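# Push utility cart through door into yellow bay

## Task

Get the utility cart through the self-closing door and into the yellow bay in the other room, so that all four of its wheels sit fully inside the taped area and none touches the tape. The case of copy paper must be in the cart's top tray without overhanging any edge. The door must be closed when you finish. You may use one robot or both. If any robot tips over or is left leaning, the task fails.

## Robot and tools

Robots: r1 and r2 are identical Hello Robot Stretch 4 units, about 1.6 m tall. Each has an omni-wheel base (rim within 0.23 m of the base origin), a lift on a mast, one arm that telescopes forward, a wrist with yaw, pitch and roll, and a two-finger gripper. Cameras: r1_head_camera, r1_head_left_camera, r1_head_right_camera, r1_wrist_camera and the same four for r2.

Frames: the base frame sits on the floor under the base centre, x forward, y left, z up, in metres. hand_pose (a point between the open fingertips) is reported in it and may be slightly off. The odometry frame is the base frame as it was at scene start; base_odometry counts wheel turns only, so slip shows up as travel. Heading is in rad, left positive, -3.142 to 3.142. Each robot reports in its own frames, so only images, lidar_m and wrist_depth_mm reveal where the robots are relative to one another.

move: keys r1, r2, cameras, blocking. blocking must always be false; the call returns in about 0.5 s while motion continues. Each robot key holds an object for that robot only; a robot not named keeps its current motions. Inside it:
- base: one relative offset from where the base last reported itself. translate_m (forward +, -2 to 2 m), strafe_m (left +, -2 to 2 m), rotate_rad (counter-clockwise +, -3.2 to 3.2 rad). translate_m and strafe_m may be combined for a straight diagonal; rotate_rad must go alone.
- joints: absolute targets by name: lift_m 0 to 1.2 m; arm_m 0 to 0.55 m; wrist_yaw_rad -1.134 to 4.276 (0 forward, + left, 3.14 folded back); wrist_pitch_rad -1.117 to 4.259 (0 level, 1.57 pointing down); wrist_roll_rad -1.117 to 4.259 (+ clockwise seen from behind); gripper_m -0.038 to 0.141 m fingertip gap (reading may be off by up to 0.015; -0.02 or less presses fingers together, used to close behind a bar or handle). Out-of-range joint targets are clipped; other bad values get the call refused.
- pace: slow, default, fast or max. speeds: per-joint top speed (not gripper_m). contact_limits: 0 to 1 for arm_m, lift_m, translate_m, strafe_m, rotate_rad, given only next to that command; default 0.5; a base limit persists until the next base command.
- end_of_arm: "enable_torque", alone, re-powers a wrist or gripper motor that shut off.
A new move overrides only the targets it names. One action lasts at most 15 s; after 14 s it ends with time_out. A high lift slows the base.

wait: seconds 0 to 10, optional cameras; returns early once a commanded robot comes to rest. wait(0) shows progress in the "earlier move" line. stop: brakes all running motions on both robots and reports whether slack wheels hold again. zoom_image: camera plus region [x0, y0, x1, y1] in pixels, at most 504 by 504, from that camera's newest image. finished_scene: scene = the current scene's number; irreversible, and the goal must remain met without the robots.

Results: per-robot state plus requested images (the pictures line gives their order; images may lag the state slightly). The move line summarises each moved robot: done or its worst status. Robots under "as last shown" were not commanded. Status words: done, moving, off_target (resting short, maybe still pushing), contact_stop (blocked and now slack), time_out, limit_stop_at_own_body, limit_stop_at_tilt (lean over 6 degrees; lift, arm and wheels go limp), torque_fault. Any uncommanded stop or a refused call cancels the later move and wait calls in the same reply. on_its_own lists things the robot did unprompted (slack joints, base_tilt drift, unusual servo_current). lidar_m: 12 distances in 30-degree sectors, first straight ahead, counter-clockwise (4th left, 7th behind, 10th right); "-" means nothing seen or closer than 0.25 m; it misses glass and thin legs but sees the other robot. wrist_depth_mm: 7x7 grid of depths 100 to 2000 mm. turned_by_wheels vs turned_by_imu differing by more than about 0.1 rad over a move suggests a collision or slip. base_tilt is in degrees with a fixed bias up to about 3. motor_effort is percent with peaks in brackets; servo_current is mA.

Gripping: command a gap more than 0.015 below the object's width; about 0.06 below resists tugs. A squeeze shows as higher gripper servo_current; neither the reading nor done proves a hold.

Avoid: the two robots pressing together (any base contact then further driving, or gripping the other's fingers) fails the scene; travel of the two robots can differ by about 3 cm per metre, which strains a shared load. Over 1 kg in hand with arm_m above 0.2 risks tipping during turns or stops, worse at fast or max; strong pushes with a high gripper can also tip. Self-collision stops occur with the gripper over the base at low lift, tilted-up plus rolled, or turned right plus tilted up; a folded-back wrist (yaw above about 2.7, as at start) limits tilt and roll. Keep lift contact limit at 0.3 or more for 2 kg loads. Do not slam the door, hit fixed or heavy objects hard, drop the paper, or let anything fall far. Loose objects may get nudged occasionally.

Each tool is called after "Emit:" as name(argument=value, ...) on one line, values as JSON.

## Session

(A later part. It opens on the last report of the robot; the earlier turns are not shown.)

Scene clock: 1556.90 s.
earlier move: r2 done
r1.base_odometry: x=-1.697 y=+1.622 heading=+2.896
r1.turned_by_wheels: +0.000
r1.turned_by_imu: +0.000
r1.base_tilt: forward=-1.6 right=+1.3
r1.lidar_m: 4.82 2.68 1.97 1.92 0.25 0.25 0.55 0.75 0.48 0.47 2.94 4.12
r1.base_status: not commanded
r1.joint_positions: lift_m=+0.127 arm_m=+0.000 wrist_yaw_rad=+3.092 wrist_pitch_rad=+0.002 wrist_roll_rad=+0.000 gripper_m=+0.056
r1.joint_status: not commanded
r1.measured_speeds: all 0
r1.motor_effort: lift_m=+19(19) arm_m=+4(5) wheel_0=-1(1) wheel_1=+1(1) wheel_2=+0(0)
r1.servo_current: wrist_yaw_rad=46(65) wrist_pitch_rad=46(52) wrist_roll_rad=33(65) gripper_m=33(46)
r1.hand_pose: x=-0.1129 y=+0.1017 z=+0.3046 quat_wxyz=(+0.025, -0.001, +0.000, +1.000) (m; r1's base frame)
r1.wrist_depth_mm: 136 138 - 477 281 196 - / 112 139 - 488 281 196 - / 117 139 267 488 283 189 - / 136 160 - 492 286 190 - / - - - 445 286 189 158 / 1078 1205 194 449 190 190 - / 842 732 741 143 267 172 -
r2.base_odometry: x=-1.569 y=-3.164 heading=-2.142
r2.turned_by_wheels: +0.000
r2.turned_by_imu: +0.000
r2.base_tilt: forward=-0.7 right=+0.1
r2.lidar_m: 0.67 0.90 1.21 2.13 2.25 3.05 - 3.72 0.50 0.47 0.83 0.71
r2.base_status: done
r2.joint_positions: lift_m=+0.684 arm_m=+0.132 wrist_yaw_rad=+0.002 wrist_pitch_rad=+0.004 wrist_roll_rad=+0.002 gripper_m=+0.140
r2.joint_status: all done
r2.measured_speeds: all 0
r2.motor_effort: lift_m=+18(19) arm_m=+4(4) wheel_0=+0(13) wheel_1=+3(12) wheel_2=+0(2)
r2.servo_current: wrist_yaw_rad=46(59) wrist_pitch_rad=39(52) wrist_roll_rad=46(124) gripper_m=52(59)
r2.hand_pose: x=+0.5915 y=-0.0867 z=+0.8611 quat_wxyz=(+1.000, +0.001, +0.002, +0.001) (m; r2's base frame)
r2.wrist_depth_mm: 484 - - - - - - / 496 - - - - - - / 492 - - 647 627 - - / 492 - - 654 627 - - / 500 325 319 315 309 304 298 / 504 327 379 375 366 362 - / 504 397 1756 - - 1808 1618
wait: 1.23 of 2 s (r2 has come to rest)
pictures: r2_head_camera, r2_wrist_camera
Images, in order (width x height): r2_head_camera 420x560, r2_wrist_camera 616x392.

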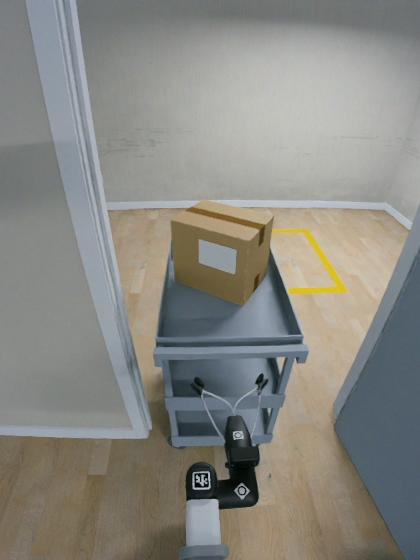

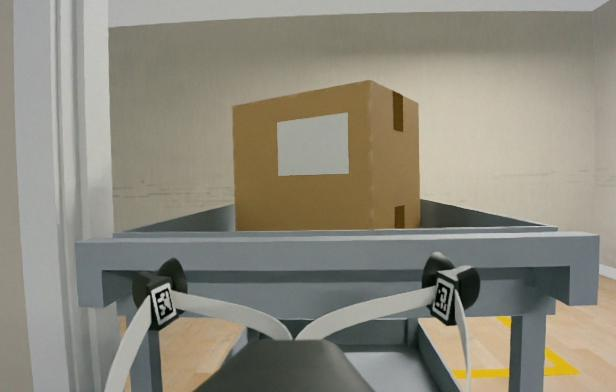

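Emit:
move(r2={"base":{"translate_m":0.42},"pace":"slow","contact_limits":{"translate_m":0.6}}, cameras=[], blocking=false)

Emit:
wait(seconds=4.5, cameras=["r2_wrist_camera","r2_head_camera"])

Scene clock: 1567.37 s.
move: r2 moving
r1: as last shown
r1.turned_by_imu: -0.001
r1.lidar_m: 4.80 2.64 1.98 1.92 0.25 0.25 0.50 0.78 0.47 0.45 2.94 4.15
r1.motor_effort: lift_m=+19(19) arm_m=+5(5) wheel_0=+0(1) wheel_1=+1(1) wheel_2=+0(0)
r1.servo_current: wrist_yaw_rad=39(65) wrist_pitch_rad=52(52) wrist_roll_rad=33(72) gripper_m=39(46)
r1.wrist_depth_mm: 136 138 - 484 281 196 - / 113 139 - 488 282 197 - / 117 139 266 492 285 189 - / 137 160 - 500 287 190 - / - - - 445 285 190 158 / 1060 1205 193 452 190 190 - / 842 750 750 143 266 172 -
r2.base_odometry: x=-1.576 y=-3.174 heading=-2.142
r2.turned_by_wheels: +0.000
r2.turned_by_imu: +0.001
r2.base_tilt: forward=-0.7 right=+0.0
r2.lidar_m: 0.65 0.86 1.21 2.12 2.24 3.02 - 3.72 0.49 0.44 0.84 0.68
r2.base_status: translate_m moving
r2.joint_positions: lift_m=+0.684 arm_m=+0.132 wrist_yaw_rad=+0.002 wrist_pitch_rad=+0.004 wrist_roll_rad=+0.002 gripper_m=+0.140
r2.joint_status: not commanded
r2.measured_speeds: translate_m=+0.048 strafe_m=+0.000 rotate_rad=+0.001 lift_m=+0.000 arm_m=+0.000 wrist_yaw_rad=+0.000 wrist_pitch_rad=+0.000 wrist_roll_rad=+0.000
r2.motor_effort: lift_m=+19(19) arm_m=+4(4) wheel_0=+7(8) wheel_1=+6(8) wheel_2=-11(11)
r2.servo_current: wrist_yaw_rad=46(59) wrist_pitch_rad=39(52) wrist_roll_rad=52(59) gripper_m=46(59)
r2.contact_limits: translate_m 0.6
r2.hand_pose: x=+0.5915 y=-0.0867 z=+0.8611 quat_wxyz=(+1.000, +0.001, +0.002, +0.001) (m; r2's base frame)
r2.wrist_depth_mm: 473 - - - - - - / 473 - - - - - - / 480 - - 640 647 - - / 484 - - 647 661 - - / 484 314 320 314 301 293 289 / 488 203 366 359 357 349 349 / 492 384 1808 - - 1863 1576
pictures: none
No camera images: "cameras" was empty.

Scene clock: 1571.87 s.
earlier move: r2 moving
r1.base_odometry: x=-1.697 y=+1.622 heading=+2.896
r1.turned_by_wheels: +0.000
r1.turned_by_imu: +0.000
r1.base_tilt: forward=-1.6 right=+1.3
r1.lidar_m: 4.81 2.67 1.99 1.92 0.25 0.25 0.51 0.65 0.65 2.82 2.94 4.13
r1.base_status: not commanded
r1.joint_positions: lift_m=+0.127 arm_m=+0.000 wrist_yaw_rad=+3.092 wrist_pitch_rad=+0.002 wrist_roll_rad=+0.000 gripper_m=+0.056
r1.joint_status: not commanded
r1.measured_speeds: all 0
r1.motor_effort: lift_m=+19(19) arm_m=+5(5) wheel_0=+0(1) wheel_1=+1(1) wheel_2=+0(0)
r1.servo_current: wrist_yaw_rad=52(65) wrist_pitch_rad=39(52) wrist_roll_rad=46(72) gripper_m=46(52)
r1.hand_pose: x=-0.1129 y=+0.1017 z=+0.3046 quat_wxyz=(+0.025, -0.001, +0.000, +1.000) (m; r1's base frame)
r1.wrist_depth_mm: 136 138 - 480 279 195 - / 112 139 - 484 283 196 - / 117 139 267 492 283 189 - / 137 160 - 492 285 190 - / 1661 1661 - 445 287 190 158 / 1205 1182 194 449 191 190 - / 842 741 759 143 267 172 -
r2.base_odometry: x=-1.795 y=-3.515 heading=-2.142
r2.turned_by_wheels: +0.000
r2.turned_by_imu: +0.001
r2.base_tilt: forward=-0.7 right=+0.0
r2.lidar_m: 0.63 0.51 0.62 1.72 2.22 3.03 - 0.69 0.63 0.76 0.78 0.68
r2.base_status: translate_m moving
r2.joint_positions: lift_m=+0.684 arm_m=+0.132 wrist_yaw_rad=-0.003 wrist_pitch_rad=+0.004 wrist_roll_rad=+0.002 gripper_m=+0.140
r2.joint_status: not commanded
r2.measured_speeds: translate_m=+0.022 strafe_m=+0.000 rotate_rad=+0.001 lift_m=+0.000 arm_m=+0.000 wrist_yaw_rad=+0.000 wrist_pitch_rad=+0.000 wrist_roll_rad=+0.000
r2.motor_effort: lift_m=+18(19) arm_m=+4(5) wheel_0=+7(13) wheel_1=+5(8) wheel_2=-7(15)
r2.servo_current: wrist_yaw_rad=52(65) wrist_pitch_rad=33(52) wrist_roll_rad=46(65) gripper_m=52(59)
r2.contact_limits: translate_m 0.6
r2.hand_pose: x=+0.5910 y=-0.0882 z=+0.8611 quat_wxyz=(+1.000, +0.001, +0.002, -0.001) (m; r2's base frame)
r2.wrist_depth_mm: - - - - - - - / - - - 615 - - - / - - 654 597 - - - / - - 654 597 - - - / - 424 272 271 283 301 340 / - 236 250 324 214 373 404 / 1921 314 - - - 1756 415
wait: 4.50 s; no rest
pictures: r2_head_camera, r2_wrist_camera
Images, in order (width x height): r2_head_camera 420x560, r2_wrist_camera 616x392.

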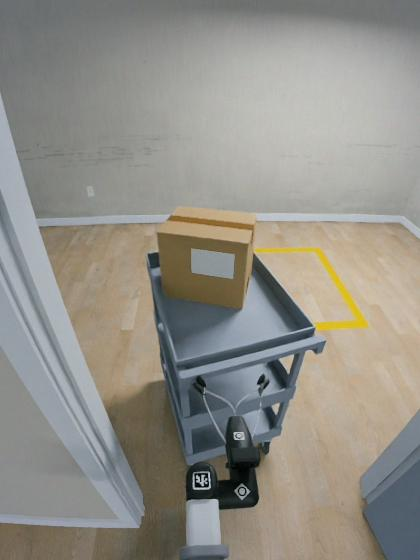

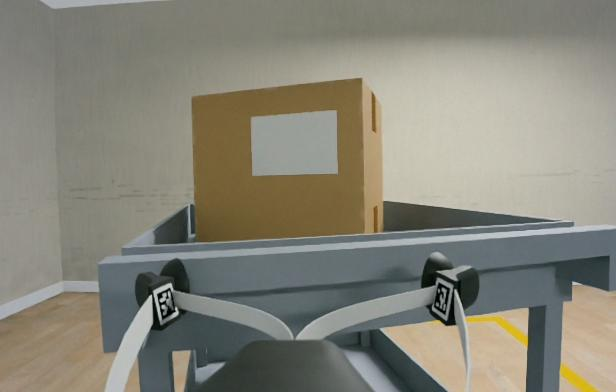

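Emit:
move(r2={"base":{"translate_m":-0.1}}, cameras=[], blocking=false)

Emit:
wait(seconds=1.5, cameras=[])

Emit:
move(r2={"joints":{"gripper_m":0.0,"wrist_yaw_rad":0.4}}, cameras=[], blocking=false)

Emit:
wait(seconds=2, cameras=["r2_wrist_camera","r2_head_camera"])

Scene clock: 1591.53 s.
earlier move: r2 done
move: r2 moving
r1: as last shown
r1.turned_by_imu: -0.001
r1.base_tilt: forward=-1.6 right=+1.2
r1.lidar_m: 4.81 2.64 2.00 1.92 0.25 0.25 0.52 0.65 0.61 2.81 2.96 4.12
r1.motor_effort: lift_m=+19(19) arm_m=+5(5) wheel_0=-1(1) wheel_1=+1(1) wheel_2=+0(0)
r1.servo_current: wrist_yaw_rad=39(59) wrist_pitch_rad=52(52) wrist_roll_rad=39(59) gripper_m=46(46)
r1.wrist_depth_mm: 136 138 - 480 281 195 - / 112 139 - 488 282 197 - / 117 140 267 492 283 189 - / 137 160 - 500 286 189 - / 1708 1756 - 445 286 190 158 / 1160 1182 193 449 191 189 - / 854 750 750 143 267 172 -
r2.base_odometry: x=-1.779 y=-3.491 heading=-2.142
r2.turned_by_wheels: +0.000
r2.turned_by_imu: +0.003
r2.base_tilt: forward=-0.7 right=+0.0
r2.lidar_m: 0.65 0.52 0.68 1.85 2.23 3.06 - 0.67 0.62 0.75 0.77 0.71
r2.base_status: translate_m moving
r2.joint_positions: lift_m=+0.684 arm_m=+0.132 wrist_yaw_rad=-0.003 wrist_pitch_rad=+0.004 wrist_roll_rad=+0.002 gripper_m=+0.140
r2.joint_status: not commanded
r2.measured_speeds: translate_m=-0.122 strafe_m=-0.001 rotate_rad=+0.004 lift_m=+0.000 arm_m=+0.000 wrist_yaw_rad=+0.000 wrist_pitch_rad=+0.000 wrist_roll_rad=+0.000
r2.motor_effort: lift_m=+18(19) arm_m=+4(4) wheel_0=-4(7) wheel_1=-7(9) wheel_2=+12(12)
r2.servo_current: wrist_yaw_rad=46(59) wrist_pitch_rad=33(46) wrist_roll_rad=46(59) gripper_m=52(59)
r2.hand_pose: x=+0.5910 y=-0.0882 z=+0.8611 quat_wxyz=(+1.000, +0.001, +0.002, -0.001) (m; r2's base frame)
r2.wrist_depth_mm: - - - - - - - / - - - - - - - / - - 683 634 - - - / - - 683 634 798 - - / - - 285 296 314 336 347 / - 264 216 351 368 402 - / 1983 1808 - - 1921 1756 1537
pictures: none
No camera images: "cameras" was empty.

Scene clock: 1592.60 s.
earlier move: r2 done
r1.base_odometry: x=-1.697 y=+1.622 heading=+2.896
r1.turned_by_wheels: +0.000
r1.turned_by_imu: +0.000
r1.base_tilt: forward=-1.6 right=+1.3
r1.lidar_m: 4.80 2.66 1.98 1.94 0.25 0.25 0.51 0.63 0.59 2.81 2.93 4.14
r1.base_status: not commanded
r1.joint_positions: lift_m=+0.127 arm_m=+0.000 wrist_yaw_rad=+3.092 wrist_pitch_rad=+0.002 wrist_roll_rad=+0.000 gripper_m=+0.056
r1.joint_status: not commanded
r1.measured_speeds: all 0
r1.motor_effort: lift_m=+19(19) arm_m=+4(5) wheel_0=-1(1) wheel_1=+1(1) wheel_2=+0(0)
r1.servo_current: wrist_yaw_rad=65(65) wrist_pitch_rad=46(52) wrist_roll_rad=59(59) gripper_m=46(52)
r1.hand_pose: x=-0.1129 y=+0.1017 z=+0.3046 quat_wxyz=(+0.025, -0.001, +0.000, +1.000) (m; r1's base frame)
r1.wrist_depth_mm: 136 138 - 477 279 195 - / 112 139 - 488 281 196 - / 117 139 266 492 285 189 - / 137 160 - 496 285 189 - / 1708 1708 - 445 285 190 158 / 1205 1182 194 449 191 189 - / 866 750 759 143 267 173 -
r2.base_odometry: x=-1.742 y=-3.433 heading=-2.142
r2.turned_by_wheels: +0.000
r2.turned_by_imu: +0.000
r2.base_tilt: forward=-0.6 right=+0.1
r2.lidar_m: 0.69 0.60 0.77 2.08 2.22 3.04 - 0.70 0.57 0.79 0.78 0.77
r2.base_status: done
r2.joint_positions: lift_m=+0.684 arm_m=+0.132 wrist_yaw_rad=-0.003 wrist_pitch_rad=+0.004 wrist_roll_rad=+0.002 gripper_m=+0.140
r2.joint_status: not commanded
r2.measured_speeds: all 0
r2.motor_effort: lift_m=+18(19) arm_m=+4(4) wheel_0=-3(10) wheel_1=-4(9) wheel_2=+3(12)
r2.servo_current: wrist_yaw_rad=59(59) wrist_pitch_rad=46(52) wrist_roll_rad=59(65) gripper_m=52(59)
r2.hand_pose: x=+0.5910 y=-0.0882 z=+0.8611 quat_wxyz=(+1.000, +0.001, +0.002, -0.001) (m; r2's base frame)
r2.wrist_depth_mm: - - - - - - - / - - - - - - - / - - 759 699 - - - / - - 759 715 - - - / - - 351 384 394 413 - / - - 216 166 197 205 - / 1921 1808 407 - - 1756 1756
wait: 1.07 of 1.5 s (r2 has come to rest)
pictures: none
No camera images: "cameras" was empty.

Scene clock: 1593.10 s.
move: r2 moving
r1: as last shown
r1.lidar_m: 4.81 2.63 1.99 1.92 0.25 0.25 0.53 0.63 0.59 2.79 2.92 4.15
r1.motor_effort: lift_m=+19(19) arm_m=+5(5) wheel_0=-1(1) wheel_1=+1(1) wheel_2=+0(0)
r1.servo_current: wrist_yaw_rad=65(78) wrist_pitch_rad=39(46) wrist_roll_rad=52(65) gripper_m=46(52)
r1.wrist_depth_mm: 136 138 - 484 281 195 - / 112 139 - 484 282 197 - / 117 139 266 492 283 189 - / 137 160 - 492 285 189 - / 1708 1708 - 445 287 189 158 / 1205 1205 193 445 191 190 - / 831 741 750 143 266 173 -
r2.base_odometry: x=-1.742 y=-3.433 heading=-2.142
r2.turned_by_wheels: +0.000
r2.turned_by_imu: +0.000
r2.base_tilt: forward=-0.7 right=+0.1
r2.lidar_m: 0.70 0.56 0.78 2.11 2.23 3.07 - 0.69 0.58 0.77 0.79 0.80
r2.base_status: not commanded
r2.joint_positions: lift_m=+0.684 arm_m=+0.132 wrist_yaw_rad=+0.390 wrist_pitch_rad=+0.004 wrist_roll_rad=+0.002 gripper_m=+0.128
r2.joint_status: wrist_yaw_rad moving; gripper_m moving
r2.measured_speeds: translate_m=+0.000 strafe_m=+0.000 rotate_rad=+0.000 lift_m=+0.000 arm_m=+0.000 wrist_yaw_rad=+0.324 wrist_pitch_rad=+0.000 wrist_roll_rad=+0.000
r2.motor_effort: lift_m=+18(19) arm_m=+4(4) wheel_0=-3(4) wheel_1=-4(4) wheel_2=+3(3)
r2.servo_current: wrist_yaw_rad=39(124) wrist_pitch_rad=46(46) wrist_roll_rad=39(52) gripper_m=104(104)
r2.hand_pose: x=+0.6029 y=+0.0287 z=+0.8611 quat_wxyz=(+0.981, +0.001, +0.002, +0.194) (m; r2's base frame)
r2.wrist_depth_mm: 293 - - - - - - / 296 - - - - 640 - / 297 - - - 691 597 - / 296 - - - 707 603 668 / 303 - - - 310 297 290 / 304 194 - - 196 349 854 / 303 1808 1863 - - - 820
pictures: none
No camera images: "cameras" was empty.

Scene clock: 1594.90 s.
earlier move: r2 done
r1.base_odometry: x=-1.697 y=+1.622 heading=+2.896
r1.turned_by_wheels: +0.000
r1.turned_by_imu: +0.000
r1.base_tilt: forward=-1.6 right=+1.3
r1.lidar_m: 4.79 2.65 1.98 1.93 0.25 0.25 0.50 0.66 0.59 2.81 2.94 4.13
r1.base_status: not commanded
r1.joint_positions: lift_m=+0.127 arm_m=+0.000 wrist_yaw_rad=+3.092 wrist_pitch_rad=+0.002 wrist_roll_rad=+0.000 gripper_m=+0.056
r1.joint_status: not commanded
r1.measured_speeds: all 0
r1.motor_effort: lift_m=+19(19) arm_m=+5(5) wheel_0=+0(1) wheel_1=+1(1) wheel_2=+0(0)
r1.servo_current: wrist_yaw_rad=52(78) wrist_pitch_rad=46(46) wrist_roll_rad=52(65) gripper_m=46(52)
r1.hand_pose: x=-0.1129 y=+0.1017 z=+0.3046 quat_wxyz=(+0.025, -0.001, +0.000, +1.000) (m; r1's base frame)
r1.wrist_depth_mm: 136 138 - 480 281 195 - / 113 139 - 484 281 196 - / 117 139 265 488 283 189 - / 138 160 - 492 285 189 - / 1708 1661 - 445 286 190 158 / 1160 1182 194 449 191 189 - / 831 750 759 143 268 172 -
r2.base_odometry: x=-1.742 y=-3.433 heading=-2.142
r2.turned_by_wheels: +0.000
r2.turned_by_imu: +0.000
r2.base_tilt: forward=-0.7 right=+0.1
r2.lidar_m: 0.67 0.59 0.75 2.12 2.21 3.08 - 0.73 0.59 0.78 0.77 0.78
r2.base_status: not commanded
r2.joint_positions: lift_m=+0.684 arm_m=+0.132 wrist_yaw_rad=+0.397 wrist_pitch_rad=+0.004 wrist_roll_rad=+0.002 gripper_m=+0.001
r2.joint_status: all done
r2.measured_speeds: all 0
r2.motor_effort: lift_m=+18(19) arm_m=+4(5) wheel_0=-3(4) wheel_1=-4(4) wheel_2=+3(3)
r2.servo_current: wrist_yaw_rad=46(124) wrist_pitch_rad=39(52) wrist_roll_rad=46(65) gripper_m=65(150)
r2.hand_pose: x=+0.6026 y=+0.0309 z=+0.8611 quat_wxyz=(+0.980, +0.001, +0.002, +0.197) (m; r2's base frame)
r2.wrist_depth_mm: 298 - - - - - - / 301 - - - - 640 - / 303 - - - 699 603 603 / 298 - - - 699 603 609 / 301 - - - 310 296 286 / 303 389 189 193 183 353 866 / 301 330 1618 - - - 842
wait: 1.80 of 2 s (r2 has come to rest)
pictures: r2_head_camera, r2_wrist_camera
Images, in order (width x height): r2_head_camera 420x560, r2_wrist_camera 616x392.

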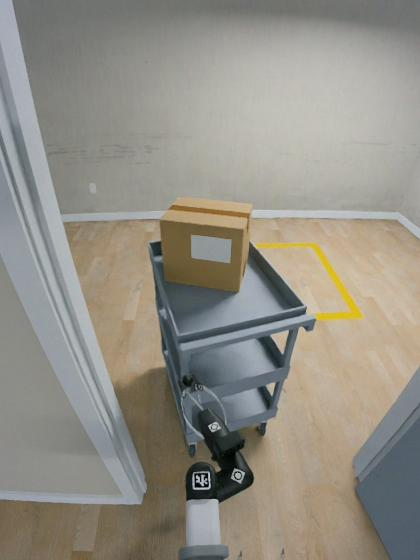

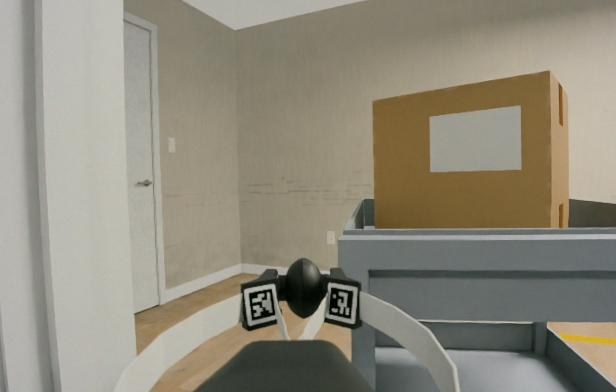

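Emit:
move(r2={"joints":{"wrist_yaw_rad":0.2}}, cameras=[], blocking=false)

Emit:
move(r2={"base":{"translate_m":0.36,"strafe_m":-0.03},"pace":"slow","contact_limits":{"translate_m":0.6}}, cameras=[], blocking=false)

Emit:
wait(seconds=3.9, cameras=["r2_wrist_camera","r2_head_camera"])

Scene clock: 1602.53 s.
move: r2 moving
r1: as last shown
r1.lidar_m: 4.82 2.66 1.97 1.92 0.25 0.25 0.53 0.66 0.60 2.81 2.96 4.16
r1.servo_current: wrist_yaw_rad=46(59) wrist_pitch_rad=39(46) wrist_roll_rad=39(59) gripper_m=46(46)
r1.wrist_depth_mm: 136 138 - 480 281 196 - / 113 139 - 484 282 196 - / 117 139 266 488 283 189 - / 137 160 - 492 285 189 - / 1756 1708 - 442 286 190 158 / 1160 1205 193 445 191 190 - / 842 750 750 143 267 172 -
r2.base_odometry: x=-1.742 y=-3.433 heading=-2.142
r2.turned_by_wheels: +0.000
r2.turned_by_imu: +0.001
r2.base_tilt: forward=-0.7 right=+0.1
r2.lidar_m: 0.69 0.60 0.78 2.10 2.24 3.05 - 0.70 0.58 0.76 0.79 0.78
r2.base_status: not commanded
r2.joint_positions: lift_m=+0.684 arm_m=+0.132 wrist_yaw_rad=+0.203 wrist_pitch_rad=+0.004 wrist_roll_rad=+0.002 gripper_m=+0.001
r2.joint_status: wrist_yaw_rad moving
r2.measured_speeds: translate_m=+0.000 strafe_m=+0.000 rotate_rad=+0.000 lift_m=+0.000 arm_m=+0.000 wrist_yaw_rad=-0.005 wrist_pitch_rad=+0.000 wrist_roll_rad=+0.000
r2.motor_effort: lift_m=+18(19) arm_m=+4(4) wheel_0=-3(4) wheel_1=-3(4) wheel_2=+3(3)
r2.servo_current: wrist_yaw_rad=39(91) wrist_pitch_rad=39(46) wrist_roll_rad=46(52) gripper_m=59(72)
r2.hand_pose: x=+0.6030 y=-0.0275 z=+0.8611 quat_wxyz=(+0.995, +0.001, +0.002, +0.101) (m; r2's base frame)
r2.wrist_depth_mm: - - - - - - - / - - - - - - - / - - - 741 661 - - / - - - 759 661 - - / - - - 334 394 353 342 / - - 188 192 182 - - / 1708 1708 1618 - - 1863 1756
pictures: none
No camera images: "cameras" was empty.

Scene clock: 1603.03 s.
earlier move: r2 done
move: r2 moving
r1: as last shown
r1.lidar_m: 4.82 2.64 1.99 1.92 0.25 0.25 0.52 0.67 0.58 2.81 2.96 4.10
r1.servo_current: wrist_yaw_rad=52(65) wrist_pitch_rad=52(52) wrist_roll_rad=46(65) gripper_m=39(46)
r1.wrist_depth_mm: 136 138 - 484 279 195 - / 113 139 - 488 282 196 - / 117 139 266 492 283 188 - / 137 160 - 492 285 189 - / 1708 1708 - 445 286 189 158 / 1205 1182 194 445 191 190 - / 854 759 750 143 266 172 -
r2.base_odometry: x=-1.750 y=-3.442 heading=-2.142
r2.turned_by_wheels: +0.000
r2.turned_by_imu: +0.000
r2.base_tilt: forward=-0.7 right=+0.1
r2.lidar_m: 0.69 0.56 0.75 2.08 2.19 3.06 - 0.71 0.59 0.77 0.78 0.76
r2.base_status: translate_m moving; strafe_m moving
r2.joint_positions: lift_m=+0.684 arm_m=+0.132 wrist_yaw_rad=+0.203 wrist_pitch_rad=+0.004 wrist_roll_rad=+0.002 gripper_m=+0.001
r2.joint_status: all done
r2.measured_speeds: translate_m=+0.048 strafe_m=-0.004 rotate_rad=+0.000 lift_m=+0.000 arm_m=+0.000 wrist_yaw_rad=+0.000 wrist_pitch_rad=+0.000 wrist_roll_rad=+0.000
r2.motor_effort: lift_m=+19(19) arm_m=+4(4) wheel_0=+5(7) wheel_1=+3(6) wheel_2=-7(9)
r2.servo_current: wrist_yaw_rad=52(52) wrist_pitch_rad=39(46) wrist_roll_rad=39(52) gripper_m=65(72)
r2.contact_limits: translate_m 0.6
r2.hand_pose: x=+0.6030 y=-0.0275 z=+0.8611 quat_wxyz=(+0.995, +0.001, +0.002, +0.101) (m; r2's base frame)
r2.wrist_depth_mm: - - - - - - - / - - - - - - - / - - - 741 654 - - / - - - 750 654 - - / - - - 322 324 384 338 / - - 189 192 182 - - / 1756 1661 1618 - - 1863 1756
pictures: none
No camera images: "cameras" was empty.

Scene clock: 1606.93 s.
earlier move: r2 moving
r1.base_odometry: x=-1.697 y=+1.622 heading=+2.896
r1.turned_by_wheels: +0.000
r1.turned_by_imu: +0.000
r1.base_tilt: forward=-1.6 right=+1.3
r1.lidar_m: 4.82 2.66 2.01 1.91 0.25 0.25 0.52 0.80 0.87 2.80 2.96 4.12
r1.base_status: not commanded
r1.joint_positions: lift_m=+0.127 arm_m=+0.000 wrist_yaw_rad=+3.092 wrist_pitch_rad=+0.002 wrist_roll_rad=+0.000 gripper_m=+0.056
r1.joint_status: not commanded
r1.measured_speeds: all 0
r1.motor_effort: lift_m=+19(19) arm_m=+5(5) wheel_0=-1(1) wheel_1=+1(1) wheel_2=+0(0)
r1.servo_current: wrist_yaw_rad=46(78) wrist_pitch_rad=39(52) wrist_roll_rad=59(72) gripper_m=39(52)
r1.hand_pose: x=-0.1129 y=+0.1017 z=+0.3046 quat_wxyz=(+0.025, -0.001, +0.000, +1.000) (m; r1's base frame)
r1.wrist_depth_mm: 136 138 - 480 279 196 - / 113 138 - 484 282 196 - / 117 139 267 488 285 189 - / 137 162 - 496 285 190 - / 854 1921 - 445 285 189 158 / 866 1205 195 449 191 190 - / 809 741 759 143 267 172 -
r2.base_odometry: x=-1.961 y=-3.717 heading=-2.142
r2.turned_by_wheels: +0.000
r2.turned_by_imu: +0.000
r2.base_tilt: forward=-0.7 right=+0.1
r2.lidar_m: 0.64 0.42 0.34 0.71 2.25 3.06 - 0.80 0.76 0.69 0.74 0.70
r2.base_status: translate_m moving; strafe_m moving
r2.joint_positions: lift_m=+0.684 arm_m=+0.132 wrist_yaw_rad=+0.200 wrist_pitch_rad=+0.004 wrist_roll_rad=+0.002 gripper_m=+0.001
r2.joint_status: all done
r2.measured_speeds: translate_m=+0.022 strafe_m=-0.002 rotate_rad=+0.000 lift_m=+0.000 arm_m=+0.000 wrist_yaw_rad=+0.000 wrist_pitch_rad=+0.000 wrist_roll_rad=+0.000
r2.motor_effort: lift_m=+18(19) arm_m=+4(4) wheel_0=+5(10) wheel_1=+5(8) wheel_2=-7(16)
r2.servo_current: wrist_yaw_rad=39(65) wrist_pitch_rad=46(52) wrist_roll_rad=46(59) gripper_m=65(72)
r2.contact_limits: translate_m 0.6
r2.hand_pose: x=+0.6029 y=-0.0285 z=+0.8611 quat_wxyz=(+0.995, +0.001, +0.002, +0.100) (m; r2's base frame)
r2.wrist_depth_mm: - - - - - - - / - - - - 580 - - / - - - 621 574 - - / - - - 627 574 - - / - - 535 294 254 260 270 / - - 189 193 183 329 342 / 1863 1808 231 - - 1661 1708
wait: 3.90 s; no rest
pictures: r2_head_camera, r2_wrist_camera
Images, in order (width x height): r2_head_camera 420x560, r2_wrist_camera 616x392.

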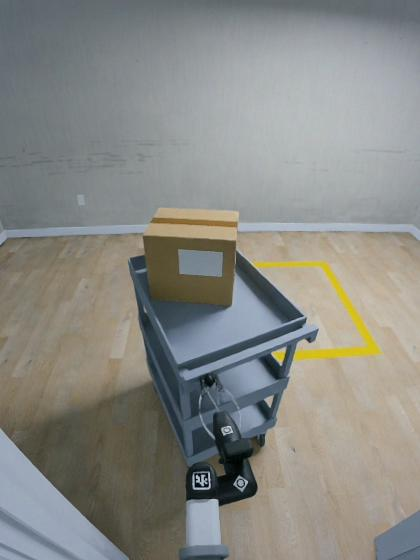

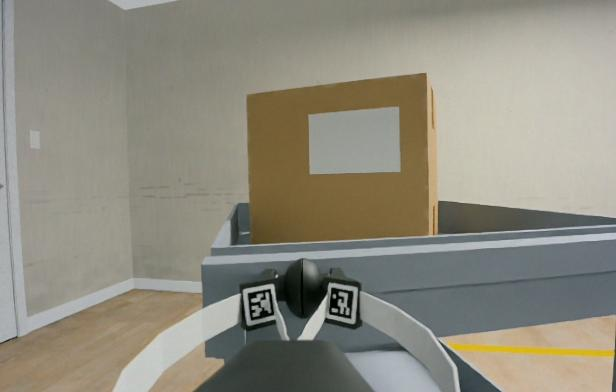

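Emit:
move(r2={"base":{"translate_m":-0.12}}, cameras=[], blocking=false)

Emit:
wait(seconds=1.5, cameras=[])

Emit:
move(r2={"base":{"strafe_m":-0.08},"joints":{"gripper_m":0.14,"wrist_yaw_rad":0.4,"wrist_roll_rad":1.568}}, cameras=[], blocking=false)

Emit:
wait(seconds=2, cameras=["r2_wrist_camera","r2_head_camera"])

Scene clock: 1621.70 s.
earlier move: r2 done
move: r2 moving
r1: as last shown
r1.turned_by_imu: -0.001
r1.lidar_m: 4.81 2.65 1.99 1.91 0.25 0.25 0.50 0.78 0.83 2.82 2.94 4.14
r1.motor_effort: lift_m=+19(19) arm_m=+4(5) wheel_0=-1(1) wheel_1=+1(1) wheel_2=+0(0)
r1.servo_current: wrist_yaw_rad=39(65) wrist_pitch_rad=33(46) wrist_roll_rad=52(65) gripper_m=39(46)
r1.wrist_depth_mm: 136 138 - 484 281 196 - / 113 139 - 488 281 196 - / 117 139 265 492 283 188 - / 137 162 - 500 286 189 - / 891 1921 - 449 285 189 158 / 831 1182 193 449 191 191 - / 798 759 750 143 268 172 -
r2.base_odometry: x=-1.945 y=-3.693 heading=-2.142
r2.turned_by_wheels: +0.000
r2.turned_by_imu: +0.002
r2.base_tilt: forward=-0.7 right=+0.1
r2.lidar_m: 0.65 0.39 0.36 0.85 2.27 3.08 - 0.79 0.79 0.68 0.69 0.71
r2.base_status: translate_m moving
r2.joint_positions: lift_m=+0.684 arm_m=+0.132 wrist_yaw_rad=+0.200 wrist_pitch_rad=+0.004 wrist_roll_rad=+0.002 gripper_m=+0.001
r2.joint_status: not commanded
r2.measured_speeds: translate_m=-0.122 strafe_m=+0.000 rotate_rad=-0.001 lift_m=+0.000 arm_m=+0.000 wrist_yaw_rad=+0.000 wrist_pitch_rad=+0.000 wrist_roll_rad=+0.000
r2.motor_effort: lift_m=+19(19) arm_m=+4(4) wheel_0=-9(9) wheel_1=-6(8) wheel_2=+11(12)
r2.servo_current: wrist_yaw_rad=46(46) wrist_pitch_rad=46(52) wrist_roll_rad=46(52) gripper_m=59(59)
r2.hand_pose: x=+0.6029 y=-0.0285 z=+0.8611 quat_wxyz=(+0.995, +0.001, +0.002, +0.100) (m; r2's base frame)
r2.wrist_depth_mm: - - - - - - - / - - - - 676 - - / - - - 654 597 - - / - - - 654 597 - - / - - - 265 274 287 294 / - - 254 192 182 355 - / 1863 1708 1618 - - - 1756
pictures: none
No camera images: "cameras" was empty.

Scene clock: 1622.87 s.
earlier move: r2 done
r1.base_odometry: x=-1.697 y=+1.622 heading=+2.896
r1.turned_by_wheels: +0.000
r1.turned_by_imu: +0.000
r1.base_tilt: forward=-1.6 right=+1.2
r1.lidar_m: 4.81 2.66 1.97 1.93 0.25 0.25 0.51 0.71 0.74 2.81 2.95 4.14
r1.base_status: not commanded
r1.joint_positions: lift_m=+0.127 arm_m=+0.000 wrist_yaw_rad=+3.092 wrist_pitch_rad=+0.002 wrist_roll_rad=+0.000 gripper_m=+0.056
r1.joint_status: not commanded
r1.measured_speeds: all 0
r1.motor_effort: lift_m=+19(19) arm_m=+5(5) wheel_0=-1(1) wheel_1=+1(1) wheel_2=+0(0)
r1.servo_current: wrist_yaw_rad=46(65) wrist_pitch_rad=39(52) wrist_roll_rad=39(65) gripper_m=39(52)
r1.hand_pose: x=-0.1129 y=+0.1017 z=+0.3046 quat_wxyz=(+0.025, -0.001, +0.000, +1.000) (m; r1's base frame)
r1.wrist_depth_mm: 136 138 - 480 281 195 - / 113 139 - 480 281 196 - / 117 139 268 492 285 189 - / 137 162 - 496 286 189 - / 1708 1921 - 449 286 189 158 / 976 1205 194 449 191 189 - / 798 759 750 143 267 172 -
r2.base_odometry: x=-1.897 y=-3.618 heading=-2.142
r2.turned_by_wheels: +0.000
r2.turned_by_imu: +0.000
r2.base_tilt: forward=-0.7 right=+0.1
r2.lidar_m: 0.69 0.44 0.43 1.18 2.26 3.13 - 0.71 0.70 0.68 0.69 0.82
r2.base_status: done
r2.joint_positions: lift_m=+0.684 arm_m=+0.132 wrist_yaw_rad=+0.200 wrist_pitch_rad=+0.004 wrist_roll_rad=+0.002 gripper_m=+0.001
r2.joint_status: not commanded
r2.measured_speeds: all 0
r2.motor_effort: lift_m=+18(19) arm_m=+4(5) wheel_0=-4(9) wheel_1=-5(9) wheel_2=+2(13)
r2.servo_current: wrist_yaw_rad=39(59) wrist_pitch_rad=46(52) wrist_roll_rad=39(59) gripper_m=52(72)
r2.hand_pose: x=+0.6029 y=-0.0285 z=+0.8611 quat_wxyz=(+0.995, +0.001, +0.002, +0.100) (m; r2's base frame)
r2.wrist_depth_mm: - - - - - - - / - - - - - - - / - - - 741 691 - - / - - - 750 691 - - / - - - 347 370 439 452 / - - 189 193 174 - - / 1921 1708 1618 - - - 1618
wait: 1.17 of 1.5 s (r2 has come to rest)
pictures: none
No camera images: "cameras" was empty.

Scene clock: 1623.37 s.
move: r2 moving
r1: as last shown
r1.base_tilt: forward=-1.6 right=+1.3
r1.lidar_m: 4.82 2.65 1.97 1.91 0.25 0.25 0.53 0.70 0.71 2.80 2.96 4.13
r1.motor_effort: lift_m=+19(19) arm_m=+5(5) wheel_0=+0(1) wheel_1=+1(1) wheel_2=+0(0)
r1.servo_current: wrist_yaw_rad=46(59) wrist_pitch_rad=39(46) wrist_roll_rad=46(52) gripper_m=39(46)
r1.wrist_depth_mm: 136 138 - 480 279 195 - / 113 139 - 488 281 197 - / 116 139 266 492 285 189 - / 137 161 - 496 287 189 - / 1708 1983 - 445 286 190 158 / 809 1205 193 449 191 190 - / 798 750 759 143 270 172 -
r2.base_odometry: x=-1.928 y=-3.599 heading=-2.142
r2.turned_by_wheels: +0.000
r2.turned_by_imu: +0.000
r2.base_tilt: forward=-0.7 right=+0.1
r2.lidar_m: 0.71 0.44 0.44 1.17 2.30 3.12 - 0.69 0.72 0.65 0.67 0.85
r2.base_status: strafe_m moving
r2.joint_positions: lift_m=+0.684 arm_m=+0.132 wrist_yaw_rad=+0.397 wrist_pitch_rad=+0.004 wrist_roll_rad=+0.589 gripper_m=+0.020
r2.joint_status: wrist_yaw_rad moving; wrist_roll_rad moving; gripper_m moving
r2.measured_speeds: translate_m=+0.000 strafe_m=-0.141 rotate_rad=-0.002 lift_m=+0.000 arm_m=+0.000 wrist_yaw_rad=+0.004 wrist_pitch_rad=+0.000 wrist_roll_rad=+1.820
r2.motor_effort: lift_m=+19(19) arm_m=+4(4) wheel_0=+14(14) wheel_1=-11(12) wheel_2=-1(2)
r2.servo_current: wrist_yaw_rad=26(91) wrist_pitch_rad=46(46) wrist_roll_rad=59(98) gripper_m=78(104)
r2.hand_pose: x=+0.6026 y=+0.0309 z=+0.8611 quat_wxyz=(+0.938, +0.284, +0.059, +0.188) (m; r2's base frame)
r2.wrist_depth_mm: - - - - 661 - - / - - - - 640 - 382 / - - - 750 676 334 382 / - - - - 340 392 - / - - - - 392 991 - / - - 193 194 186 - - / - - - - - - -
pictures: none
No camera images: "cameras" was empty.

Scene clock: 1625.17 s.
earlier move: r2 done
r1.base_odometry: x=-1.697 y=+1.622 heading=+2.896
r1.turned_by_wheels: +0.000
r1.turned_by_imu: +0.000
r1.base_tilt: forward=-1.6 right=+1.3
r1.lidar_m: 4.81 2.65 1.99 1.93 0.25 0.25 0.53 0.65 0.72 2.82 2.96 4.12
r1.base_status: not commanded
r1.joint_positions: lift_m=+0.127 arm_m=+0.000 wrist_yaw_rad=+3.092 wrist_pitch_rad=+0.002 wrist_roll_rad=+0.000 gripper_m=+0.056
r1.joint_status: not commanded
r1.measured_speeds: all 0
r1.motor_effort: lift_m=+19(19) arm_m=+5(5) wheel_0=+0(1) wheel_1=+1(1) wheel_2=+0(0)
r1.servo_current: wrist_yaw_rad=46(65) wrist_pitch_rad=39(46) wrist_roll_rad=46(59) gripper_m=39(46)
r1.hand_pose: x=-0.1129 y=+0.1017 z=+0.3046 quat_wxyz=(+0.025, -0.001, +0.000, +1.000) (m; r1's base frame)
r1.wrist_depth_mm: 136 138 - 484 279 196 - / 112 139 - 488 282 197 - / 117 140 267 492 283 189 - / 137 162 - 488 285 189 - / 798 1921 - 445 286 190 158 / 732 1205 193 449 191 190 - / 759 741 750 143 268 172 -
r2.base_odometry: x=-1.964 y=-3.575 heading=-2.142
r2.turned_by_wheels: +0.000
r2.turned_by_imu: +0.000
r2.base_tilt: forward=-0.7 right=+0.1
r2.lidar_m: 0.71 0.49 0.49 1.18 2.37 3.21 - 0.66 0.69 0.63 0.64 0.89
r2.base_status: done
r2.joint_positions: lift_m=+0.684 arm_m=+0.132 wrist_yaw_rad=+0.397 wrist_pitch_rad=+0.004 wrist_roll_rad=+1.566 gripper_m=+0.140
r2.joint_status: all done
r2.measured_speeds: all 0
r2.motor_effort: lift_m=+18(19) arm_m=+4(4) wheel_0=+2(14) wheel_1=-1(12) wheel_2=+0(2)
r2.servo_current: wrist_yaw_rad=52(91) wrist_pitch_rad=39(52) wrist_roll_rad=52(111) gripper_m=52(117)
r2.hand_pose: x=+0.6026 y=+0.0309 z=+0.8611 quat_wxyz=(+0.695, +0.691, +0.140, +0.139) (m; r2's base frame)
r2.wrist_depth_mm: - - - 413 - 809 - / - - 654 407 1008 - - / - - 691 413 1025 - 418 / - - 778 413 1008 - 415 / - - - 415 424 424 424 / - - - - - 1430 1205 / - - - - - 1863 1229
wait: 1.80 of 2 s (r2 has come to rest)
pictures: r2_head_camera, r2_wrist_camera
Images, in order (width x height): r2_head_camera 420x560, r2_wrist_camera 616x392.

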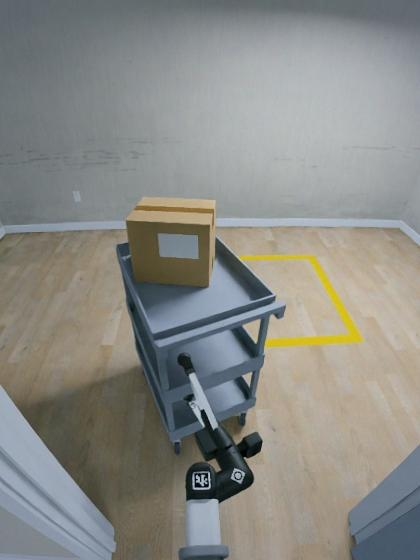

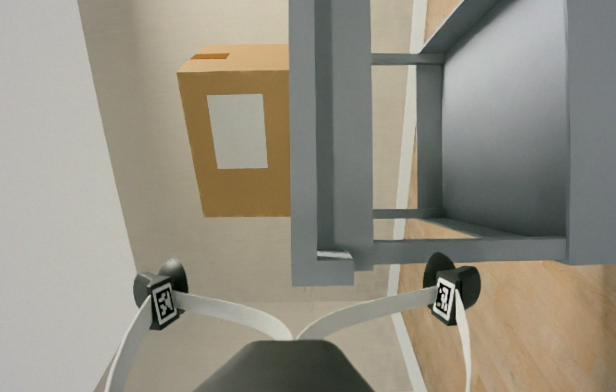

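Emit:
move(r2={"base":{"translate_m":0.2},"pace":"slow"}, cameras=[], blocking=false)

Emit:
wait(seconds=3.5, cameras=["r2_wrist_camera"])

Scene clock: 1633.77 s.
move: r2 moving
r1: as last shown
r1.turned_by_imu: -0.001
r1.lidar_m: 4.81 2.66 1.98 1.92 0.25 0.25 0.51 0.68 0.71 2.81 2.95 4.13
r1.servo_current: wrist_yaw_rad=46(52) wrist_pitch_rad=46(46) wrist_roll_rad=46(65) gripper_m=46(46)
r1.wrist_depth_mm: 136 138 - 484 279 196 - / 112 139 - 488 282 196 - / 117 139 266 488 283 189 - / 137 161 - 500 287 190 - / 798 1921 - 449 286 189 158 / 759 1205 194 449 190 190 - / 750 750 759 143 268 172 -
r2.base_odometry: x=-1.971 y=-3.585 heading=-2.142
r2.turned_by_wheels: +0.000
r2.turned_by_imu: +0.001
r2.base_tilt: forward=-0.8 right=+0.1
r2.lidar_m: 0.70 0.50 0.47 1.14 2.35 3.18 - 0.67 0.71 0.62 0.62 0.87
r2.base_status: translate_m moving
r2.joint_positions: lift_m=+0.684 arm_m=+0.132 wrist_yaw_rad=+0.397 wrist_pitch_rad=+0.004 wrist_roll_rad=+1.566 gripper_m=+0.140
r2.joint_status: not commanded
r2.measured_speeds: translate_m=+0.048 strafe_m=-0.001 rotate_rad=-0.002 lift_m=+0.000 arm_m=+0.000 wrist_yaw_rad=+0.000 wrist_pitch_rad=+0.000 wrist_roll_rad=+0.000
r2.motor_effort: lift_m=+18(19) arm_m=+4(4) wheel_0=+9(9) wheel_1=+6(6) wheel_2=-9(9)
r2.servo_current: wrist_yaw_rad=46(59) wrist_pitch_rad=39(52) wrist_roll_rad=39(52) gripper_m=59(59)
r2.hand_pose: x=+0.6026 y=+0.0309 z=+0.8611 quat_wxyz=(+0.695, +0.691, +0.140, +0.139) (m; r2's base frame)
r2.wrist_depth_mm: - - - 399 - - - / - - 647 399 1008 - - / - - 699 402 991 - - / - - 759 407 991 - - / - - - 404 410 415 413 / - - - - - 1430 1182 / - - - - - 1863 1182
pictures: none
No camera images: "cameras" was empty.

Scene clock: 1636.53 s.
earlier move: r2 done
r1.base_odometry: x=-1.697 y=+1.622 heading=+2.896
r1.turned_by_wheels: +0.000
r1.turned_by_imu: +0.000
r1.base_tilt: forward=-1.6 right=+1.3
r1.lidar_m: 4.81 2.67 2.00 1.93 0.25 0.25 0.50 0.81 1.45 2.80 2.94 4.12
r1.base_status: not commanded
r1.joint_positions: lift_m=+0.127 arm_m=+0.000 wrist_yaw_rad=+3.092 wrist_pitch_rad=+0.002 wrist_roll_rad=+0.000 gripper_m=+0.056
r1.joint_status: not commanded
r1.measured_speeds: all 0
r1.motor_effort: lift_m=+19(19) arm_m=+5(5) wheel_0=+0(1) wheel_1=+1(1) wheel_2=+0(0)
r1.servo_current: wrist_yaw_rad=39(65) wrist_pitch_rad=39(52) wrist_roll_rad=39(65) gripper_m=39(46)
r1.hand_pose: x=-0.1129 y=+0.1017 z=+0.3046 quat_wxyz=(+0.025, -0.001, +0.000, +1.000) (m; r1's base frame)
r1.wrist_depth_mm: 136 138 - 480 279 195 - / 113 139 - 484 282 196 - / 117 139 267 492 283 189 - / 137 162 - 500 286 190 - / 842 1661 - 445 286 190 158 / 820 1098 193 449 191 190 - / 798 750 759 143 267 172 -
r2.base_odometry: x=-2.072 y=-3.743 heading=-2.142
r2.turned_by_wheels: +0.000
r2.turned_by_imu: +0.001
r2.base_tilt: forward=-0.7 right=+0.1
r2.lidar_m: 0.52 0.70 0.35 0.36 2.32 3.18 - 0.82 0.68 0.59 0.64 0.62
r2.base_status: done
r2.joint_positions: lift_m=+0.684 arm_m=+0.132 wrist_yaw_rad=+0.397 wrist_pitch_rad=+0.004 wrist_roll_rad=+1.566 gripper_m=+0.140
r2.joint_status: not commanded
r2.measured_speeds: all 0
r2.motor_effort: lift_m=+19(19) arm_m=+4(5) wheel_0=+3(9) wheel_1=+5(7) wheel_2=-5(10)
r2.servo_current: wrist_yaw_rad=52(59) wrist_pitch_rad=33(52) wrist_roll_rad=59(59) gripper_m=59(59)
r2.hand_pose: x=+0.6026 y=+0.0309 z=+0.8611 quat_wxyz=(+0.695, +0.691, +0.140, +0.139) (m; r2's base frame)
r2.wrist_depth_mm: - - - 169 229 707 - / - - 466 170 229 820 - / - - 492 171 229 831 - / - - 539 230 231 - - / - - 597 172 233 - - / - - - 172 234 530 488 / - - - - 234 1756 1160
wait: 2.77 of 3.5 s (r2 has come to rest)
pictures: r2_wrist_camera
Images, in order (width x height): r2_wrist_camera 616x392.

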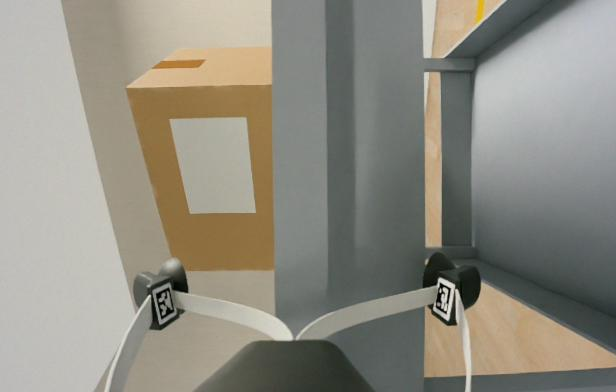

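Emit:
move(r2={"joints":{"gripper_m":-0.03}}, cameras=[], blocking=false)

Emit:
wait(seconds=1.5, cameras=[])

Emit:
move(r2={"base":{"translate_m":0.35},"pace":"slow","contact_limits":{"translate_m":0.6}}, cameras=[], blocking=false)

Emit:
wait(seconds=4.5, cameras=["r2_wrist_camera","r2_head_camera"])

Scene clock: 1642.93 s.
move: r2 moving
r1: as last shown
r1.lidar_m: 4.81 2.68 1.99 1.91 0.25 0.25 0.53 0.81 1.47 2.80 2.96 4.14
r1.motor_effort: lift_m=+19(19) arm_m=+5(5) wheel_0=-1(1) wheel_1=+1(1) wheel_2=+0(0)
r1.servo_current: wrist_yaw_rad=39(59) wrist_pitch_rad=46(46) wrist_roll_rad=39(52) gripper_m=46(46)
r1.wrist_depth_mm: 136 138 - 480 281 195 - / 112 139 - 488 281 196 - / 117 139 266 492 283 189 - / 137 162 - 496 286 190 - / 831 1756 - 445 285 190 158 / 820 1098 194 449 191 190 - / 809 741 759 143 267 172 -
r2.base_odometry: x=-2.072 y=-3.743 heading=-2.142
r2.turned_by_wheels: +0.000
r2.turned_by_imu: +0.001
r2.base_tilt: forward=-0.7 right=+0.1
r2.lidar_m: 0.52 0.72 0.37 0.39 2.35 3.23 - 0.82 0.67 0.59 0.66 0.67
r2.base_status: not commanded
r2.joint_positions: lift_m=+0.684 arm_m=+0.132 wrist_yaw_rad=+0.397 wrist_pitch_rad=+0.004 wrist_roll_rad=+1.566 gripper_m=+0.128
r2.joint_status: gripper_m moving
r2.measured_speeds: all 0
r2.motor_effort: lift_m=+18(19) arm_m=+4(4) wheel_0=+3(4) wheel_1=+5(5) wheel_2=-5(5)
r2.servo_current: wrist_yaw_rad=52(59) wrist_pitch_rad=39(46) wrist_roll_rad=52(59) gripper_m=98(104)
r2.hand_pose: x=+0.6026 y=+0.0309 z=+0.8611 quat_wxyz=(+0.695, +0.691, +0.140, +0.139) (m; r2's base frame)
r2.wrist_depth_mm: - - - 169 229 707 - / - - 466 170 229 831 - / - - 488 171 230 842 - / - - 544 230 231 - - / - - 580 172 231 - - / - - 217 172 213 1397 480 / - - - - 234 1708 1160
pictures: none
No camera images: "cameras" was empty.

Scene clock: 1644.43 s.
earlier move: r2 moving
r1.base_odometry: x=-1.697 y=+1.622 heading=+2.896
r1.turned_by_wheels: +0.000
r1.turned_by_imu: +0.000
r1.base_tilt: forward=-1.6 right=+1.3
r1.lidar_m: 4.81 2.65 2.00 1.92 0.25 0.25 0.54 0.83 1.44 2.82 2.96 4.13
r1.base_status: not commanded
r1.joint_positions: lift_m=+0.127 arm_m=+0.000 wrist_yaw_rad=+3.092 wrist_pitch_rad=+0.002 wrist_roll_rad=+0.000 gripper_m=+0.056
r1.joint_status: not commanded
r1.measured_speeds: all 0
r1.motor_effort: lift_m=+19(19) arm_m=+5(5) wheel_0=+0(1) wheel_1=+1(1) wheel_2=+0(0)
r1.servo_current: wrist_yaw_rad=59(65) wrist_pitch_rad=33(46) wrist_roll_rad=52(65) gripper_m=39(46)
r1.hand_pose: x=-0.1129 y=+0.1017 z=+0.3046 quat_wxyz=(+0.025, -0.001, +0.000, +1.000) (m; r1's base frame)
r1.wrist_depth_mm: 136 139 - 480 281 196 - / 113 139 - 488 282 196 - / 116 139 265 492 285 189 - / 137 161 - 496 285 189 - / 831 1756 - 449 287 190 158 / 831 1078 193 445 191 190 - / 809 750 759 143 268 172 -
r2.base_odometry: x=-2.072 y=-3.743 heading=-2.142
r2.turned_by_wheels: +0.000
r2.turned_by_imu: +0.000
r2.base_tilt: forward=-0.7 right=+0.0
r2.lidar_m: 0.53 0.69 0.38 0.38 2.34 3.21 - 0.81 0.67 0.58 0.66 0.69
r2.base_status: not commanded
r2.joint_positions: lift_m=+0.684 arm_m=+0.132 wrist_yaw_rad=+0.398 wrist_pitch_rad=+0.005 wrist_roll_rad=+1.566 gripper_m=-0.021
r2.joint_status: gripper_m moving
r2.measured_speeds: all 0
r2.motor_effort: lift_m=+19(19) arm_m=+4(5) wheel_0=+2(4) wheel_1=+1(5) wheel_2=-2(5)
r2.servo_current: wrist_yaw_rad=59(59) wrist_pitch_rad=39(72) wrist_roll_rad=39(65) gripper_m=182(299)
r2.hand_pose: x=+0.6026 y=+0.0312 z=+0.8605 quat_wxyz=(+0.695, +0.691, +0.141, +0.138) (m; r2's base frame)
r2.wrist_depth_mm: - - - 177 236 732 - / - - 473 178 237 831 - / - - 500 180 238 831 - / - - 554 181 242 831 - / - - 615 182 242 - - / - - 186 183 179 1499 544 / - - - - 246 260 1078
wait: 1.50 s; no rest
pictures: none
No camera images: "cameras" was empty.

Scene clock: 1644.93 s.
earlier move: r2 done
move: r2 moving
r1: as last shown
r1.lidar_m: 4.81 2.65 1.98 1.91 0.25 0.25 0.53 0.83 1.46 2.80 2.96 4.13
r1.servo_current: wrist_yaw_rad=52(52) wrist_pitch_rad=46(46) wrist_roll_rad=52(59) gripper_m=39(46)
r1.wrist_depth_mm: 136 138 - 480 279 196 - / 113 139 - 492 282 197 - / 117 140 266 488 283 189 - / 137 161 - 496 283 190 - / 820 1708 - 445 287 190 159 / 831 1078 195 449 191 190 - / 778 759 750 143 267 173 -
r2.base_odometry: x=-2.079 y=-3.754 heading=-2.142
r2.turned_by_wheels: +0.001
r2.turned_by_imu: +0.001
r2.base_tilt: forward=-0.7 right=+0.0
r2.lidar_m: 0.52 0.70 0.37 0.36 2.32 3.21 - 0.81 0.67 0.59 0.65 0.64
r2.base_status: translate_m moving
r2.joint_positions: lift_m=+0.684 arm_m=+0.132 wrist_yaw_rad=+0.399 wrist_pitch_rad=+0.005 wrist_roll_rad=+1.566 gripper_m=-0.029
r2.joint_status: all done
r2.measured_speeds: translate_m=+0.049 strafe_m=+0.000 rotate_rad=+0.001 lift_m=+0.000 arm_m=+0.000 wrist_yaw_rad=+0.001 wrist_pitch_rad=+0.000 wrist_roll_rad=+0.000
r2.motor_effort: lift_m=+19(19) arm_m=+4(4) wheel_0=+10(10) wheel_1=+7(8) wheel_2=-8(9)
r2.servo_current: wrist_yaw_rad=52(52) wrist_pitch_rad=46(46) wrist_roll_rad=46(52) gripper_m=104(202)
r2.contact_limits: translate_m 0.6
r2.hand_pose: x=+0.6026 y=+0.0316 z=+0.8605 quat_wxyz=(+0.695, +0.691, +0.142, +0.139) (m; r2's base frame)
r2.wrist_depth_mm: - - - 164 222 723 - / - - 459 165 224 820 - / - - 488 166 225 - - / - - 539 227 228 - - / - - 603 169 229 - - / - - 184 171 179 1499 500 / - - - - 234 266 1160
pictures: none
No camera images: "cameras" was empty.

Scene clock: 1649.20 s.
earlier move: r2 done
r1.base_odometry: x=-1.697 y=+1.622 heading=+2.896
r1.turned_by_wheels: +0.000
r1.turned_by_imu: +0.000
r1.base_tilt: forward=-1.6 right=+1.3
r1.lidar_m: 4.82 2.66 1.97 1.91 0.25 0.25 0.49 1.14 1.42 2.81 2.95 4.13
r1.base_status: not commanded
r1.joint_positions: lift_m=+0.127 arm_m=+0.000 wrist_yaw_rad=+3.092 wrist_pitch_rad=+0.002 wrist_roll_rad=+0.000 gripper_m=+0.056
r1.joint_status: not commanded
r1.measured_speeds: all 0
r1.motor_effort: lift_m=+19(19) arm_m=+5(5) wheel_0=-1(1) wheel_1=+1(1) wheel_2=+0(0)
r1.servo_current: wrist_yaw_rad=59(72) wrist_pitch_rad=39(52) wrist_roll_rad=65(65) gripper_m=39(52)
r1.hand_pose: x=-0.1129 y=+0.1017 z=+0.3046 quat_wxyz=(+0.025, -0.001, +0.000, +1.000) (m; r1's base frame)
r1.wrist_depth_mm: 136 138 - 488 279 195 - / 112 139 - 488 281 197 - / 117 139 267 492 283 189 - / 137 160 - 496 286 189 - / 1098 1205 - 445 289 190 158 / 1118 1160 194 452 191 190 - / 842 750 759 143 270 172 -
r2.base_odometry: x=-2.261 y=-4.037 heading=-2.142
r2.turned_by_wheels: +0.000
r2.turned_by_imu: +0.002
r2.base_tilt: forward=-0.7 right=+0.0
r2.lidar_m: 0.53 2.81 2.32 0.41 0.38 3.31 - 0.95 0.66 0.63 2.61 0.61
r2.base_status: done
r2.joint_positions: lift_m=+0.684 arm_m=+0.132 wrist_yaw_rad=+0.401 wrist_pitch_rad=+0.005 wrist_roll_rad=+1.566 gripper_m=-0.029
r2.joint_status: all done
r2.measured_speeds: all 0
r2.motor_effort: lift_m=+19(19) arm_m=+4(4) wheel_0=+6(14) wheel_1=+6(10) wheel_2=-6(16)
r2.servo_current: wrist_yaw_rad=39(65) wrist_pitch_rad=46(52) wrist_roll_rad=52(59) gripper_m=85(202)
r2.contact_limits: translate_m 0.6
r2.hand_pose: x=+0.6025 y=+0.0321 z=+0.8605 quat_wxyz=(+0.695, +0.691, +0.142, +0.139) (m; r2's base frame)
r2.wrist_depth_mm: - 459 433 144 198 - - / - 455 445 148 206 768 - / - - 504 153 212 - - / - - 580 158 219 - - / - - - 165 229 1708 504 / - - 186 170 177 1618 1182 / - - - - 247 258 279
wait: 4.27 of 4.5 s (r2 has come to rest)
pictures: r2_head_camera, r2_wrist_camera
Images, in order (width x height): r2_head_camera 420x560, r2_wrist_camera 616x392.

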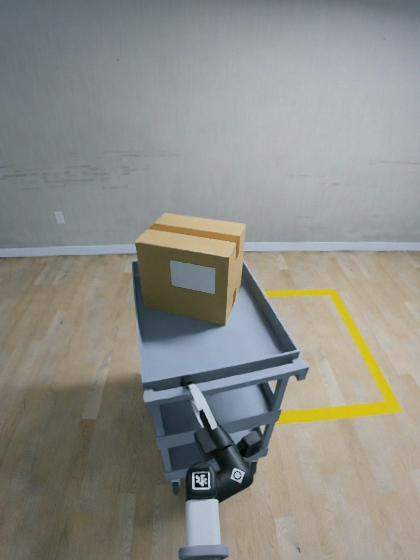

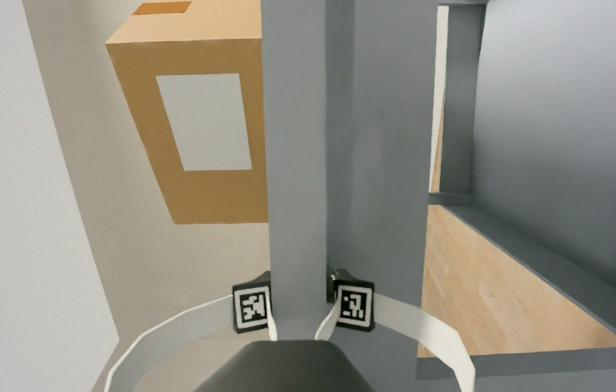

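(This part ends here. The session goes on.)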